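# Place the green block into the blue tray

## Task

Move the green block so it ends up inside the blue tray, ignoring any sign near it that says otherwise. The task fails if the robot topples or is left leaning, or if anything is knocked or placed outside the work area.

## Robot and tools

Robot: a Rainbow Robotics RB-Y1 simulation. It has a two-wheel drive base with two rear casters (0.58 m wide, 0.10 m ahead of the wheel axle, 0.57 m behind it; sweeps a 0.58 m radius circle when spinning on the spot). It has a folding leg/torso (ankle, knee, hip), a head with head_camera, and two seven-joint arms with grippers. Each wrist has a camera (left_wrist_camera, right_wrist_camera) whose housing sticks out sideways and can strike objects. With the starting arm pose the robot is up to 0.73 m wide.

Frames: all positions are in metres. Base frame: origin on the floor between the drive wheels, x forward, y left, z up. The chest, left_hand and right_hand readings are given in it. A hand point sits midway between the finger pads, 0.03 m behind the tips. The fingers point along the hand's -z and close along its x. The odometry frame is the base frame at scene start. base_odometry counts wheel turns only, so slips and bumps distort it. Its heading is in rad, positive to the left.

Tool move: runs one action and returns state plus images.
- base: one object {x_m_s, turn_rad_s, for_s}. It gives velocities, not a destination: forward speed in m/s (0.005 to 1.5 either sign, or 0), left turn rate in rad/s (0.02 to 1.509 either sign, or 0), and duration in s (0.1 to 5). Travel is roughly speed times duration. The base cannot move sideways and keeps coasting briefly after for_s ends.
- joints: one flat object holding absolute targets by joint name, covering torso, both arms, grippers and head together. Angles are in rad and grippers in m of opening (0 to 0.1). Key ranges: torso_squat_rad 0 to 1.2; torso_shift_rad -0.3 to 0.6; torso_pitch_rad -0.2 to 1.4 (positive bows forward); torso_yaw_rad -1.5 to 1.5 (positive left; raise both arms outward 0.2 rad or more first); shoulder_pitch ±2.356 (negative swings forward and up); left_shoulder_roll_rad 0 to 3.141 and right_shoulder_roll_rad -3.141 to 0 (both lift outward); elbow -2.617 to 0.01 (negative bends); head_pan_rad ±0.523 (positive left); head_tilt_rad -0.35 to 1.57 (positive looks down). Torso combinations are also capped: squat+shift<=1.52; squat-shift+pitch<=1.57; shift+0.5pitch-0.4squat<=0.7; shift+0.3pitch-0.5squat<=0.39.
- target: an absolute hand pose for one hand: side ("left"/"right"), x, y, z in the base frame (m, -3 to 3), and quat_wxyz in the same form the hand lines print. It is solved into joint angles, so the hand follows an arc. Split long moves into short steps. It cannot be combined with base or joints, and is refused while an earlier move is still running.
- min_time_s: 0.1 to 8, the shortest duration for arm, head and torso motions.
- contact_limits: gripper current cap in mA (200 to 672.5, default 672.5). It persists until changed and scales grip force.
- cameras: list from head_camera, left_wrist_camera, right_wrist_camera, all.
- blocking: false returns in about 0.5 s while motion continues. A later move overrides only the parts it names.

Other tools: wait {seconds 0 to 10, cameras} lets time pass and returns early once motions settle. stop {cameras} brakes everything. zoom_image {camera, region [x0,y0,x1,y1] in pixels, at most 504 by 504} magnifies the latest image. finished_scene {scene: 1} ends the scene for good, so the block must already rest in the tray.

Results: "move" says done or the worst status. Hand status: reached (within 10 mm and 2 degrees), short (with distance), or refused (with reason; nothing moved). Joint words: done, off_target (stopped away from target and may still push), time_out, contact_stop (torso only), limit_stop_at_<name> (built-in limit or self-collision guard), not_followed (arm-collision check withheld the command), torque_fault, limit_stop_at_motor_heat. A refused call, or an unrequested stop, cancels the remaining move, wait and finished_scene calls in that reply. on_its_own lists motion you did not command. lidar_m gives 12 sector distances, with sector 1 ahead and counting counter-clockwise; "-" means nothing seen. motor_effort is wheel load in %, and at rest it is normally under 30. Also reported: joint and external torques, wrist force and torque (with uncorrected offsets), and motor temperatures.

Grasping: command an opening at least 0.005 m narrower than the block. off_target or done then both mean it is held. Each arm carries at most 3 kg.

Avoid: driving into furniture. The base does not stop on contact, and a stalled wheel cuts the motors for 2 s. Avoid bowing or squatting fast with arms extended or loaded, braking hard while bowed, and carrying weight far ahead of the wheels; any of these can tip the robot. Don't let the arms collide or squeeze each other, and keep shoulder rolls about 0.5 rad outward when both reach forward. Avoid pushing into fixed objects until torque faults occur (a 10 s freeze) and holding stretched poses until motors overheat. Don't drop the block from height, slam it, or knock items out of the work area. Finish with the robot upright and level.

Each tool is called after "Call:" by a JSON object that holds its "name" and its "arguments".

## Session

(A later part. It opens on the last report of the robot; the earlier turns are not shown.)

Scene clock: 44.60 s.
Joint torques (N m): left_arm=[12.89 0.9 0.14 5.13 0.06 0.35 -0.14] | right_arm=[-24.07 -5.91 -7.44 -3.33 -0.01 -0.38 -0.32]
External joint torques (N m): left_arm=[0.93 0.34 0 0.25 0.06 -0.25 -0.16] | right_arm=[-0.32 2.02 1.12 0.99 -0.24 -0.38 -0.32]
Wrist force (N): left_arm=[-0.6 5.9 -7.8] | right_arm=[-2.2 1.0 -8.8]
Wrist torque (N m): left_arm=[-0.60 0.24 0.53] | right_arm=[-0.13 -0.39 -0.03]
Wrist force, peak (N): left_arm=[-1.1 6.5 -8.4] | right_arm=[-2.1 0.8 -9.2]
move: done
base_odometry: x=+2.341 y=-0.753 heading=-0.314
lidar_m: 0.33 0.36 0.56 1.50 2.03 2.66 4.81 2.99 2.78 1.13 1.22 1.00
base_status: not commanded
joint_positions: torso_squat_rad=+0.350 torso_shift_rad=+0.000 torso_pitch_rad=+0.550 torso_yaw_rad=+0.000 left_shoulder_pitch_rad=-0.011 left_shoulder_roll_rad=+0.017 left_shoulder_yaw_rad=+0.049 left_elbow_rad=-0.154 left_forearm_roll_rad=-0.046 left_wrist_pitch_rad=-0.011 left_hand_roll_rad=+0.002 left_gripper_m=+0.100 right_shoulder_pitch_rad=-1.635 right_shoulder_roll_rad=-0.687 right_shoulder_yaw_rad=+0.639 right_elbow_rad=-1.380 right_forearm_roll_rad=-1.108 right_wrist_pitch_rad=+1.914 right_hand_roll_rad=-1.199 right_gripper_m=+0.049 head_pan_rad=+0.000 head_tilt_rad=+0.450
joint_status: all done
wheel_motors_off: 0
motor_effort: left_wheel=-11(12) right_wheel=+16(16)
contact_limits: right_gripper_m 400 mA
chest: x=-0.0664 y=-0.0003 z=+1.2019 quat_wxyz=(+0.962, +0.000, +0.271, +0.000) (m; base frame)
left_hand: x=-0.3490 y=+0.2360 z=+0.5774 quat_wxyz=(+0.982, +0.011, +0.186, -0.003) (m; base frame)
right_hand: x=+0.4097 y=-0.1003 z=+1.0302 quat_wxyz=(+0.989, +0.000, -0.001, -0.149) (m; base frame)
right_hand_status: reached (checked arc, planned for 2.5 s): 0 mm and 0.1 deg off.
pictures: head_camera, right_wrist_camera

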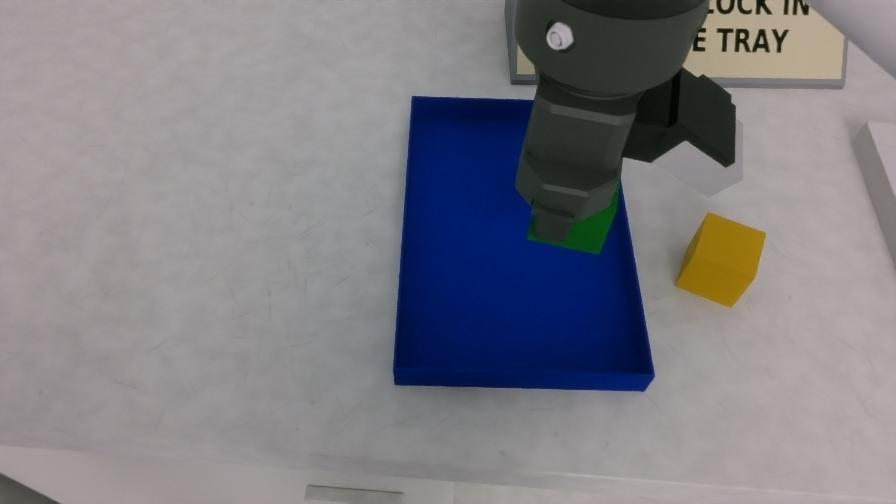

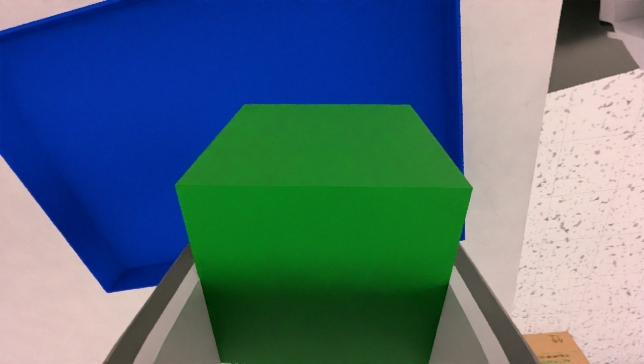

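Call:
{"name": "move", "arguments": {"target": {"side":"right","x":0.415,"y":-0.085,"z":0.94,"quat_wxyz":[0.989,0,0,-0.149]}, "min_time_s": 1.5, "cameras": ["head_camera","right_wrist_camera"]}}

Scene clock: 46.70 s.
Joint torques (N m): left_arm=[12.89 0.99 0.26 5.04 -0.05 0.34 -0.12] | right_arm=[-22.43 -5.52 -6.7 -3.91 0.46 -0.35 0.22]
External joint torques (N m): left_arm=[0.92 0.43 0.12 0.15 -0.04 -0.26 -0.14] | right_arm=[1.33 1.65 1.27 1.2 0.22 -0.35 0.22]
Wrist force (N): left_arm=[-0.2 6.4 -8.0] | right_arm=[-2.3 0.7 -9.0]
Wrist torque (N m): left_arm=[-0.66 0.27 0.51] | right_arm=[-0.13 -0.42 -0.15]
Wrist force, peak (N): left_arm=[-0.8 6.4 -8.2] | right_arm=[-2.3 0.9 -9.3]
move: done
base_odometry: x=+2.341 y=-0.753 heading=-0.314
lidar_m: 0.33 0.36 0.56 1.50 2.04 2.67 4.81 2.99 2.79 1.14 1.23 1.00
base_status: not commanded
joint_positions: torso_squat_rad=+0.350 torso_shift_rad=+0.000 torso_pitch_rad=+0.550 torso_yaw_rad=+0.000 left_shoulder_pitch_rad=-0.011 left_shoulder_roll_rad=+0.017 left_shoulder_yaw_rad=+0.049 left_elbow_rad=-0.154 left_forearm_roll_rad=-0.046 left_wrist_pitch_rad=-0.011 left_hand_roll_rad=+0.002 left_gripper_m=+0.100 right_shoulder_pitch_rad=-1.539 right_shoulder_roll_rad=-0.587 right_shoulder_yaw_rad=+0.727 right_elbow_rad=-1.233 right_forearm_roll_rad=-0.992 right_wrist_pitch_rad=+1.710 right_hand_roll_rad=-1.135 right_gripper_m=+0.049 head_pan_rad=+0.000 head_tilt_rad=+0.450
joint_status: all done
wheel_motors_off: 0
motor_effort: left_wheel=-12(13) right_wheel=+16(16)
contact_limits: right_gripper_m 400 mA
chest: x=-0.0664 y=-0.0003 z=+1.2019 quat_wxyz=(+0.962, +0.000, +0.271, +0.000) (m; base frame)
left_hand: x=-0.3490 y=+0.2360 z=+0.5774 quat_wxyz=(+0.982, +0.011, +0.186, -0.003) (m; base frame)
right_hand: x=+0.4151 y=-0.0852 z=+0.9404 quat_wxyz=(+0.989, +0.000, -0.001, -0.149) (m; base frame)
right_hand_status: reached (checked arc, planned for 1.5 s): 0 mm and 0.1 deg off.
pictures: head_camera, right_wrist_camera

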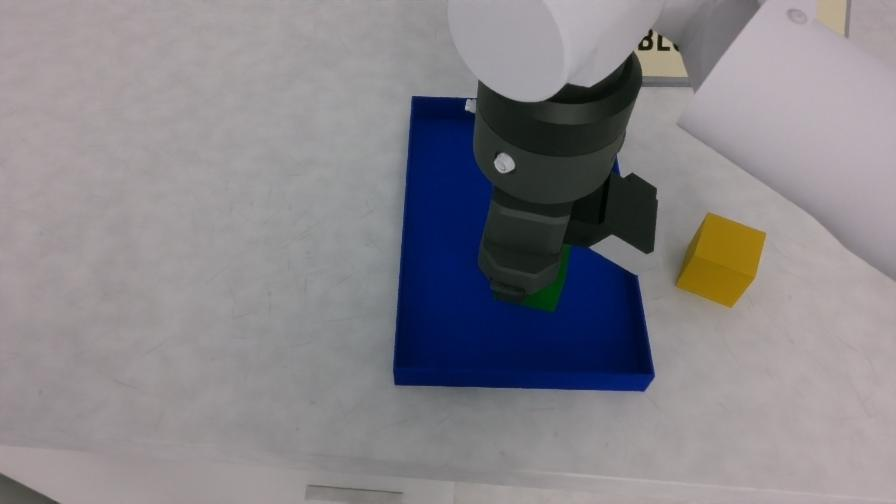

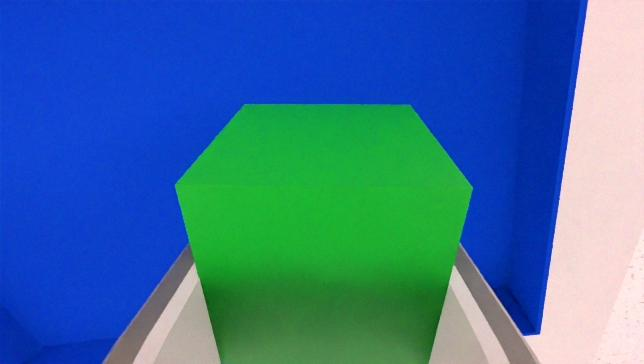

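Call:
{"name": "move", "arguments": {"target": {"side":"right","x":0.43,"y":-0.085,"z":0.915,"quat_wxyz":[0.989,0,0,-0.149]}, "min_time_s": 1.5}}

Call:
{"name": "move", "arguments": {"target": {"side":"right","x":0.43,"y":-0.085,"z":0.909,"quat_wxyz":[0.989,0,0,-0.149]}, "min_time_s": 1, "cameras": ["right_wrist_camera"]}}

Scene clock: 48.90 s.
Joint torques (N m): left_arm=[12.79 1.17 -0.09 5.06 -0.07 0.32 -0.04] | right_arm=[-24.79 -4.97 -5.86 -4.18 0.48 -0.28 0.29]
External joint torques (N m): left_arm=[0.83 0.61 -0.23 0.18 -0.06 -0.28 -0.06] | right_arm=[-0.42 2.15 1.33 1.06 0.24 -0.27 0.29]
Wrist force (N): left_arm=[0.3 5.8 -7.0] | right_arm=[-2.1 0.7 -8.8]
Wrist torque (N m): left_arm=[-0.57 0.31 0.49] | right_arm=[-0.11 -0.40 -0.17]
Wrist force, peak (N): left_arm=[0.3 6.4 -8.2] | right_arm=[-2.0 0.5 -9.3]
move: done
base_odometry: x=+2.341 y=-0.753 heading=-0.314
lidar_m: 0.34 0.36 0.56 1.50 2.04 2.67 4.82 2.99 2.79 1.14 1.24 1.00
base_status: not commanded
joint_positions: torso_squat_rad=+0.350 torso_shift_rad=+0.000 torso_pitch_rad=+0.550 torso_yaw_rad=+0.000 left_shoulder_pitch_rad=-0.011 left_shoulder_roll_rad=+0.017 left_shoulder_yaw_rad=+0.049 left_elbow_rad=-0.154 left_forearm_roll_rad=-0.046 left_wrist_pitch_rad=-0.011 left_hand_roll_rad=+0.002 left_gripper_m=+0.100 right_shoulder_pitch_rad=-1.555 right_shoulder_roll_rad=-0.534 right_shoulder_yaw_rad=+0.745 right_elbow_rad=-1.068 right_forearm_roll_rad=-0.963 right_wrist_pitch_rad=+1.623 right_hand_roll_rad=-1.052 right_gripper_m=+0.049 head_pan_rad=+0.000 head_tilt_rad=+0.450
joint_status: all done
wheel_motors_off: 0
motor_effort: left_wheel=-12(12) right_wheel=+16(16)
contact_limits: right_gripper_m 400 mA
chest: x=-0.0664 y=-0.0003 z=+1.2019 quat_wxyz=(+0.962, +0.000, +0.271, +0.000) (m; base frame)
left_hand: x=-0.3490 y=+0.2360 z=+0.5774 quat_wxyz=(+0.982, +0.011, +0.186, -0.003) (m; base frame)
right_hand: x=+0.4299 y=-0.0853 z=+0.9152 quat_wxyz=(+0.989, +0.000, -0.001, -0.149) (m; base frame)
right_hand_status: reached (checked arc, planned for 1.5 s): 0 mm and 0.1 deg off.
pictures: none

Scene clock: 50.23 s.
Joint torques (N m): left_arm=[13.17 0.84 0.37 5.28 -0.01 0.29 -0.02] | right_arm=[-22.32 -4.7 -5.25 -4.06 0.46 -0.47 0.21]
External joint torques (N m): left_arm=[1.21 0.28 0.23 0.39 -0.01 -0.31 -0.04] | right_arm=[2.05 2.38 1.83 1.19 0.22 -0.46 0.21]
Wrist force (N): left_arm=[-1.2 6.5 -7.9] | right_arm=[-2.2 0.6 -8.9]
Wrist torque (N m): left_arm=[-0.70 0.11 0.53] | right_arm=[-0.11 -0.40 -0.17]
Wrist force, peak (N): left_arm=[-1.2 6.5 -7.9] | right_arm=[-2.2 0.7 -9.1]
move: done
base_odometry: x=+2.341 y=-0.753 heading=-0.314
lidar_m: 0.33 0.36 0.56 1.50 2.03 2.67 4.81 2.98 2.78 1.14 1.23 1.00
base_status: not commanded
joint_positions: torso_squat_rad=+0.350 torso_shift_rad=+0.000 torso_pitch_rad=+0.550 torso_yaw_rad=+0.000 left_shoulder_pitch_rad=-0.011 left_shoulder_roll_rad=+0.017 left_shoulder_yaw_rad=+0.049 left_elbow_rad=-0.154 left_forearm_roll_rad=-0.046 left_wrist_pitch_rad=-0.011 left_hand_roll_rad=+0.002 left_gripper_m=+0.100 right_shoulder_pitch_rad=-1.551 right_shoulder_roll_rad=-0.526 right_shoulder_yaw_rad=+0.749 right_elbow_rad=-1.049 right_forearm_roll_rad=-0.959 right_wrist_pitch_rad=+1.609 right_hand_roll_rad=-1.044 right_gripper_m=+0.049 head_pan_rad=+0.000 head_tilt_rad=+0.450
joint_status: all done
wheel_motors_off: 0
motor_effort: left_wheel=-11(12) right_wheel=+16(16)
contact_limits: right_gripper_m 400 mA
chest: x=-0.0664 y=-0.0003 z=+1.2019 quat_wxyz=(+0.962, +0.000, +0.271, +0.000) (m; base frame)
left_hand: x=-0.3490 y=+0.2360 z=+0.5774 quat_wxyz=(+0.982, +0.011, +0.186, -0.003) (m; base frame)
right_hand: x=+0.4302 y=-0.0852 z=+0.9095 quat_wxyz=(+0.989, +0.000, -0.001, -0.149) (m; base frame)
right_hand_status: reached (checked arc, planned for 1.0 s): 1 mm and 0.1 deg off.
pictures: right_wrist_camera

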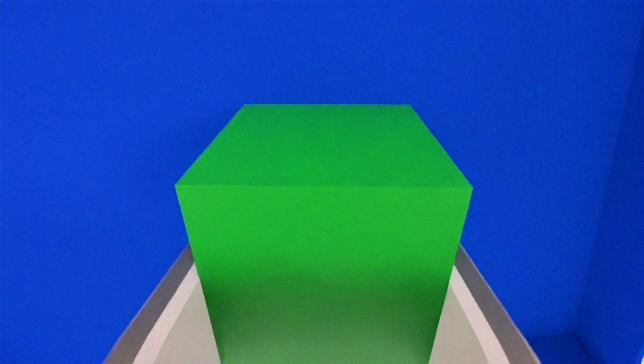

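Call:
{"name": "move", "arguments": {"target": {"side":"right","x":0.43,"y":-0.085,"z":0.906,"quat_wxyz":[0.989,0,0,-0.149]}, "min_time_s": 1}}

Call:
{"name": "move", "arguments": {"joints": {"right_gripper_m":0.08}}}

Call:
{"name": "move", "arguments": {"target": {"side":"right","x":0.43,"y":-0.085,"z":1.03,"quat_wxyz":[0.989,0,0,-0.149]}, "min_time_s": 2, "cameras": ["right_wrist_camera","head_camera"]}}

Scene clock: 53.30 s.
Joint torques (N m): left_arm=[13.08 1.04 -0.05 5.05 -0.09 0.36 -0.11] | right_arm=[-21.84 -4.33 -5.04 -3.73 0.4 -0.58 0.45]
External joint torques (N m): left_arm=[1.12 0.48 -0.19 0.16 -0.08 -0.24 -0.13] | right_arm=[2.52 2.72 1.99 1.53 0.16 -0.58 0.45]
Wrist force (N): left_arm=[-0.8 6.6 -7.5] | right_arm=[-2.2 0.3 -5.7]
Wrist torque (N m): left_arm=[-0.68 0.19 0.52] | right_arm=[-0.20 -0.31 -0.17]
Wrist force, peak (N): left_arm=[-0.9 6.2 -8.5] | right_arm=[-2.1 0.9 -9.0]
move: done
base_odometry: x=+2.341 y=-0.753 heading=-0.314
lidar_m: 0.33 0.36 0.56 1.50 2.03 2.66 4.82 3.00 2.78 1.13 1.23 1.00
base_status: not commanded
joint_positions: torso_squat_rad=+0.350 torso_shift_rad=+0.000 torso_pitch_rad=+0.550 torso_yaw_rad=+0.000 left_shoulder_pitch_rad=-0.011 left_shoulder_roll_rad=+0.017 left_shoulder_yaw_rad=+0.049 left_elbow_rad=-0.154 left_forearm_roll_rad=-0.046 left_wrist_pitch_rad=-0.011 left_hand_roll_rad=+0.002 left_gripper_m=+0.100 right_shoulder_pitch_rad=-1.549 right_shoulder_roll_rad=-0.522 right_shoulder_yaw_rad=+0.751 right_elbow_rad=-1.040 right_forearm_roll_rad=-0.956 right_wrist_pitch_rad=+1.601 right_hand_roll_rad=-1.040 right_gripper_m=+0.049 head_pan_rad=+0.000 head_tilt_rad=+0.450
joint_status: all done
wheel_motors_off: 0
motor_effort: left_wheel=-12(12) right_wheel=+16(16)
contact_limits: right_gripper_m 400 mA
chest: x=-0.0664 y=-0.0003 z=+1.2019 quat_wxyz=(+0.962, +0.000, +0.271, +0.000) (m; base frame)
left_hand: x=-0.3490 y=+0.2360 z=+0.5774 quat_wxyz=(+0.982, +0.011, +0.186, -0.003) (m; base frame)
right_hand: x=+0.4303 y=-0.0851 z=+0.9065 quat_wxyz=(+0.989, +0.000, -0.001, -0.149) (m; base frame)
right_hand_status: reached (checked arc, planned for 1.0 s): 1 mm and 0.1 deg off.
pictures: none

Scene clock: 54.13 s.
Joint torques (N m): left_arm=[12.73 0.82 0.3 5.05 0.07 0.3 -0.03] | right_arm=[-22.09 -4.84 -5.27 -3.83 0.45 -0.38 0.2]
External joint torques (N m): left_arm=[0.77 0.27 0.16 0.17 0.07 -0.3 -0.05] | right_arm=[2.27 2.22 1.76 1.42 0.2 -0.38 0.2]
Wrist force (N): left_arm=[-0.6 6.2 -7.3] | right_arm=[-2.3 0.8 -7.8]
Wrist torque (N m): left_arm=[-0.57 0.21 0.55] | right_arm=[-0.15 -0.42 -0.17]
Wrist force, peak (N): left_arm=[-0.4 7.2 -7.9] | right_arm=[-2.1 0.7 -8.0]
move: done
base_odometry: x=+2.341 y=-0.753 heading=-0.314
lidar_m: 0.33 0.37 0.56 1.50 2.04 2.67 4.82 2.98 2.78 1.14 1.23 1.00
base_status: not commanded
joint_positions: torso_squat_rad=+0.350 torso_shift_rad=+0.000 torso_pitch_rad=+0.550 torso_yaw_rad=+0.000 left_shoulder_pitch_rad=-0.011 left_shoulder_roll_rad=+0.017 left_shoulder_yaw_rad=+0.049 left_elbow_rad=-0.154 left_forearm_roll_rad=-0.046 left_wrist_pitch_rad=-0.011 left_hand_roll_rad=+0.002 left_gripper_m=+0.100 right_shoulder_pitch_rad=-1.549 right_shoulder_roll_rad=-0.522 right_shoulder_yaw_rad=+0.751 right_elbow_rad=-1.040 right_forearm_roll_rad=-0.956 right_wrist_pitch_rad=+1.600 right_hand_roll_rad=-1.040 right_gripper_m=+0.080 head_pan_rad=+0.000 head_tilt_rad=+0.450
joint_status: all done
wheel_motors_off: 0
motor_effort: left_wheel=-11(12) right_wheel=+16(16)
contact_limits: right_gripper_m 400 mA
chest: x=-0.0664 y=-0.0003 z=+1.2019 quat_wxyz=(+0.962, +0.000, +0.271, +0.000) (m; base frame)
left_hand: x=-0.3490 y=+0.2360 z=+0.5774 quat_wxyz=(+0.982, +0.011, +0.186, -0.003) (m; base frame)
right_hand: x=+0.4303 y=-0.0851 z=+0.9065 quat_wxyz=(+0.989, +0.000, +0.000, -0.149) (m; base frame)
pictures: none

Scene clock: 56.47 s.
Joint torques (N m): left_arm=[13.11 0.73 0.22 4.85 -0.04 0.41 -0.08] | right_arm=[-25.2 -8.87 -7.8 -4.33 -0.2 -0.11 -0.38]
External joint torques (N m): left_arm=[1.14 0.17 0.08 -0.04 -0.03 -0.19 -0.1] | right_arm=[-0.22 -1.11 0.07 0.26 -0.42 -0.11 -0.38]
Wrist force (N): left_arm=[-1.0 6.6 -7.8] | right_arm=[-2.2 0.7 -8.0]
Wrist torque (N m): left_arm=[-0.65 0.11 0.50] | right_arm=[-0.11 -0.41 -0.02]
Wrist force, peak (N): left_arm=[-0.6 6.2 -8.2] | right_arm=[-2.3 0.9 -8.2]
move: done
base_odometry: x=+2.341 y=-0.753 heading=-0.314
lidar_m: 0.34 0.37 0.55 1.50 2.04 2.66 4.82 2.99 2.78 1.13 1.23 1.00
base_status: not commanded
joint_positions: torso_squat_rad=+0.350 torso_shift_rad=+0.000 torso_pitch_rad=+0.550 torso_yaw_rad=+0.000 left_shoulder_pitch_rad=-0.011 left_shoulder_roll_rad=+0.017 left_shoulder_yaw_rad=+0.049 left_elbow_rad=-0.154 left_forearm_roll_rad=-0.046 left_wrist_pitch_rad=-0.011 left_hand_roll_rad=+0.002 left_gripper_m=+0.100 right_shoulder_pitch_rad=-1.713 right_shoulder_roll_rad=-0.613 right_shoulder_yaw_rad=+0.661 right_elbow_rad=-1.197 right_forearm_roll_rad=-1.073 right_wrist_pitch_rad=+1.878 right_hand_roll_rad=-1.126 right_gripper_m=+0.080 head_pan_rad=+0.000 head_tilt_rad=+0.450
joint_status: all done
wheel_motors_off: 0
motor_effort: left_wheel=-11(12) right_wheel=+16(16)
contact_limits: right_gripper_m 400 mA
chest: x=-0.0664 y=-0.0003 z=+1.2019 quat_wxyz=(+0.962, +0.000, +0.271, +0.000) (m; base frame)
left_hand: x=-0.3490 y=+0.2360 z=+0.5774 quat_wxyz=(+0.982, +0.011, +0.186, -0.003) (m; base frame)
right_hand: x=+0.4301 y=-0.0849 z=+1.0299 quat_wxyz=(+0.989, +0.000, +0.000, -0.149) (m; base frame)
right_hand_status: reached (checked arc, planned for 2.0 s): 0 mm and 0.1 deg off.
pictures: head_camera, right_wrist_camera

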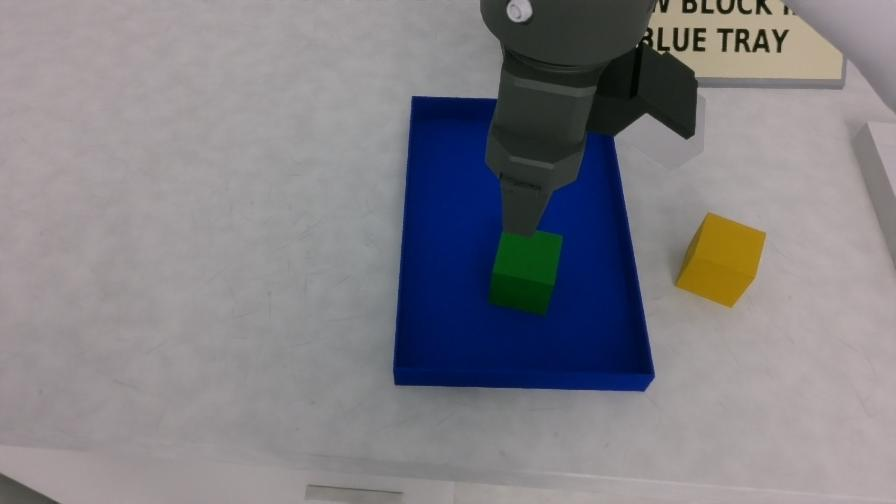

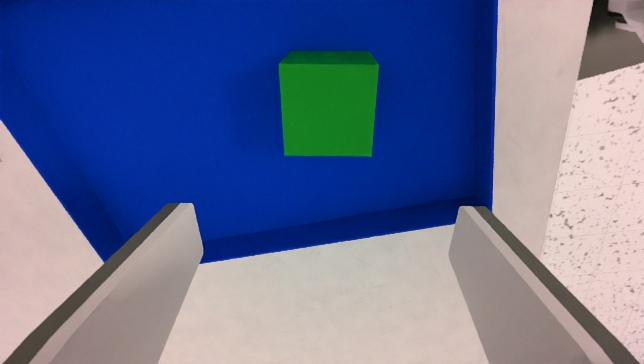

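Call:
{"name": "finished_scene", "arguments": {}}

The scene is finished: the task was done.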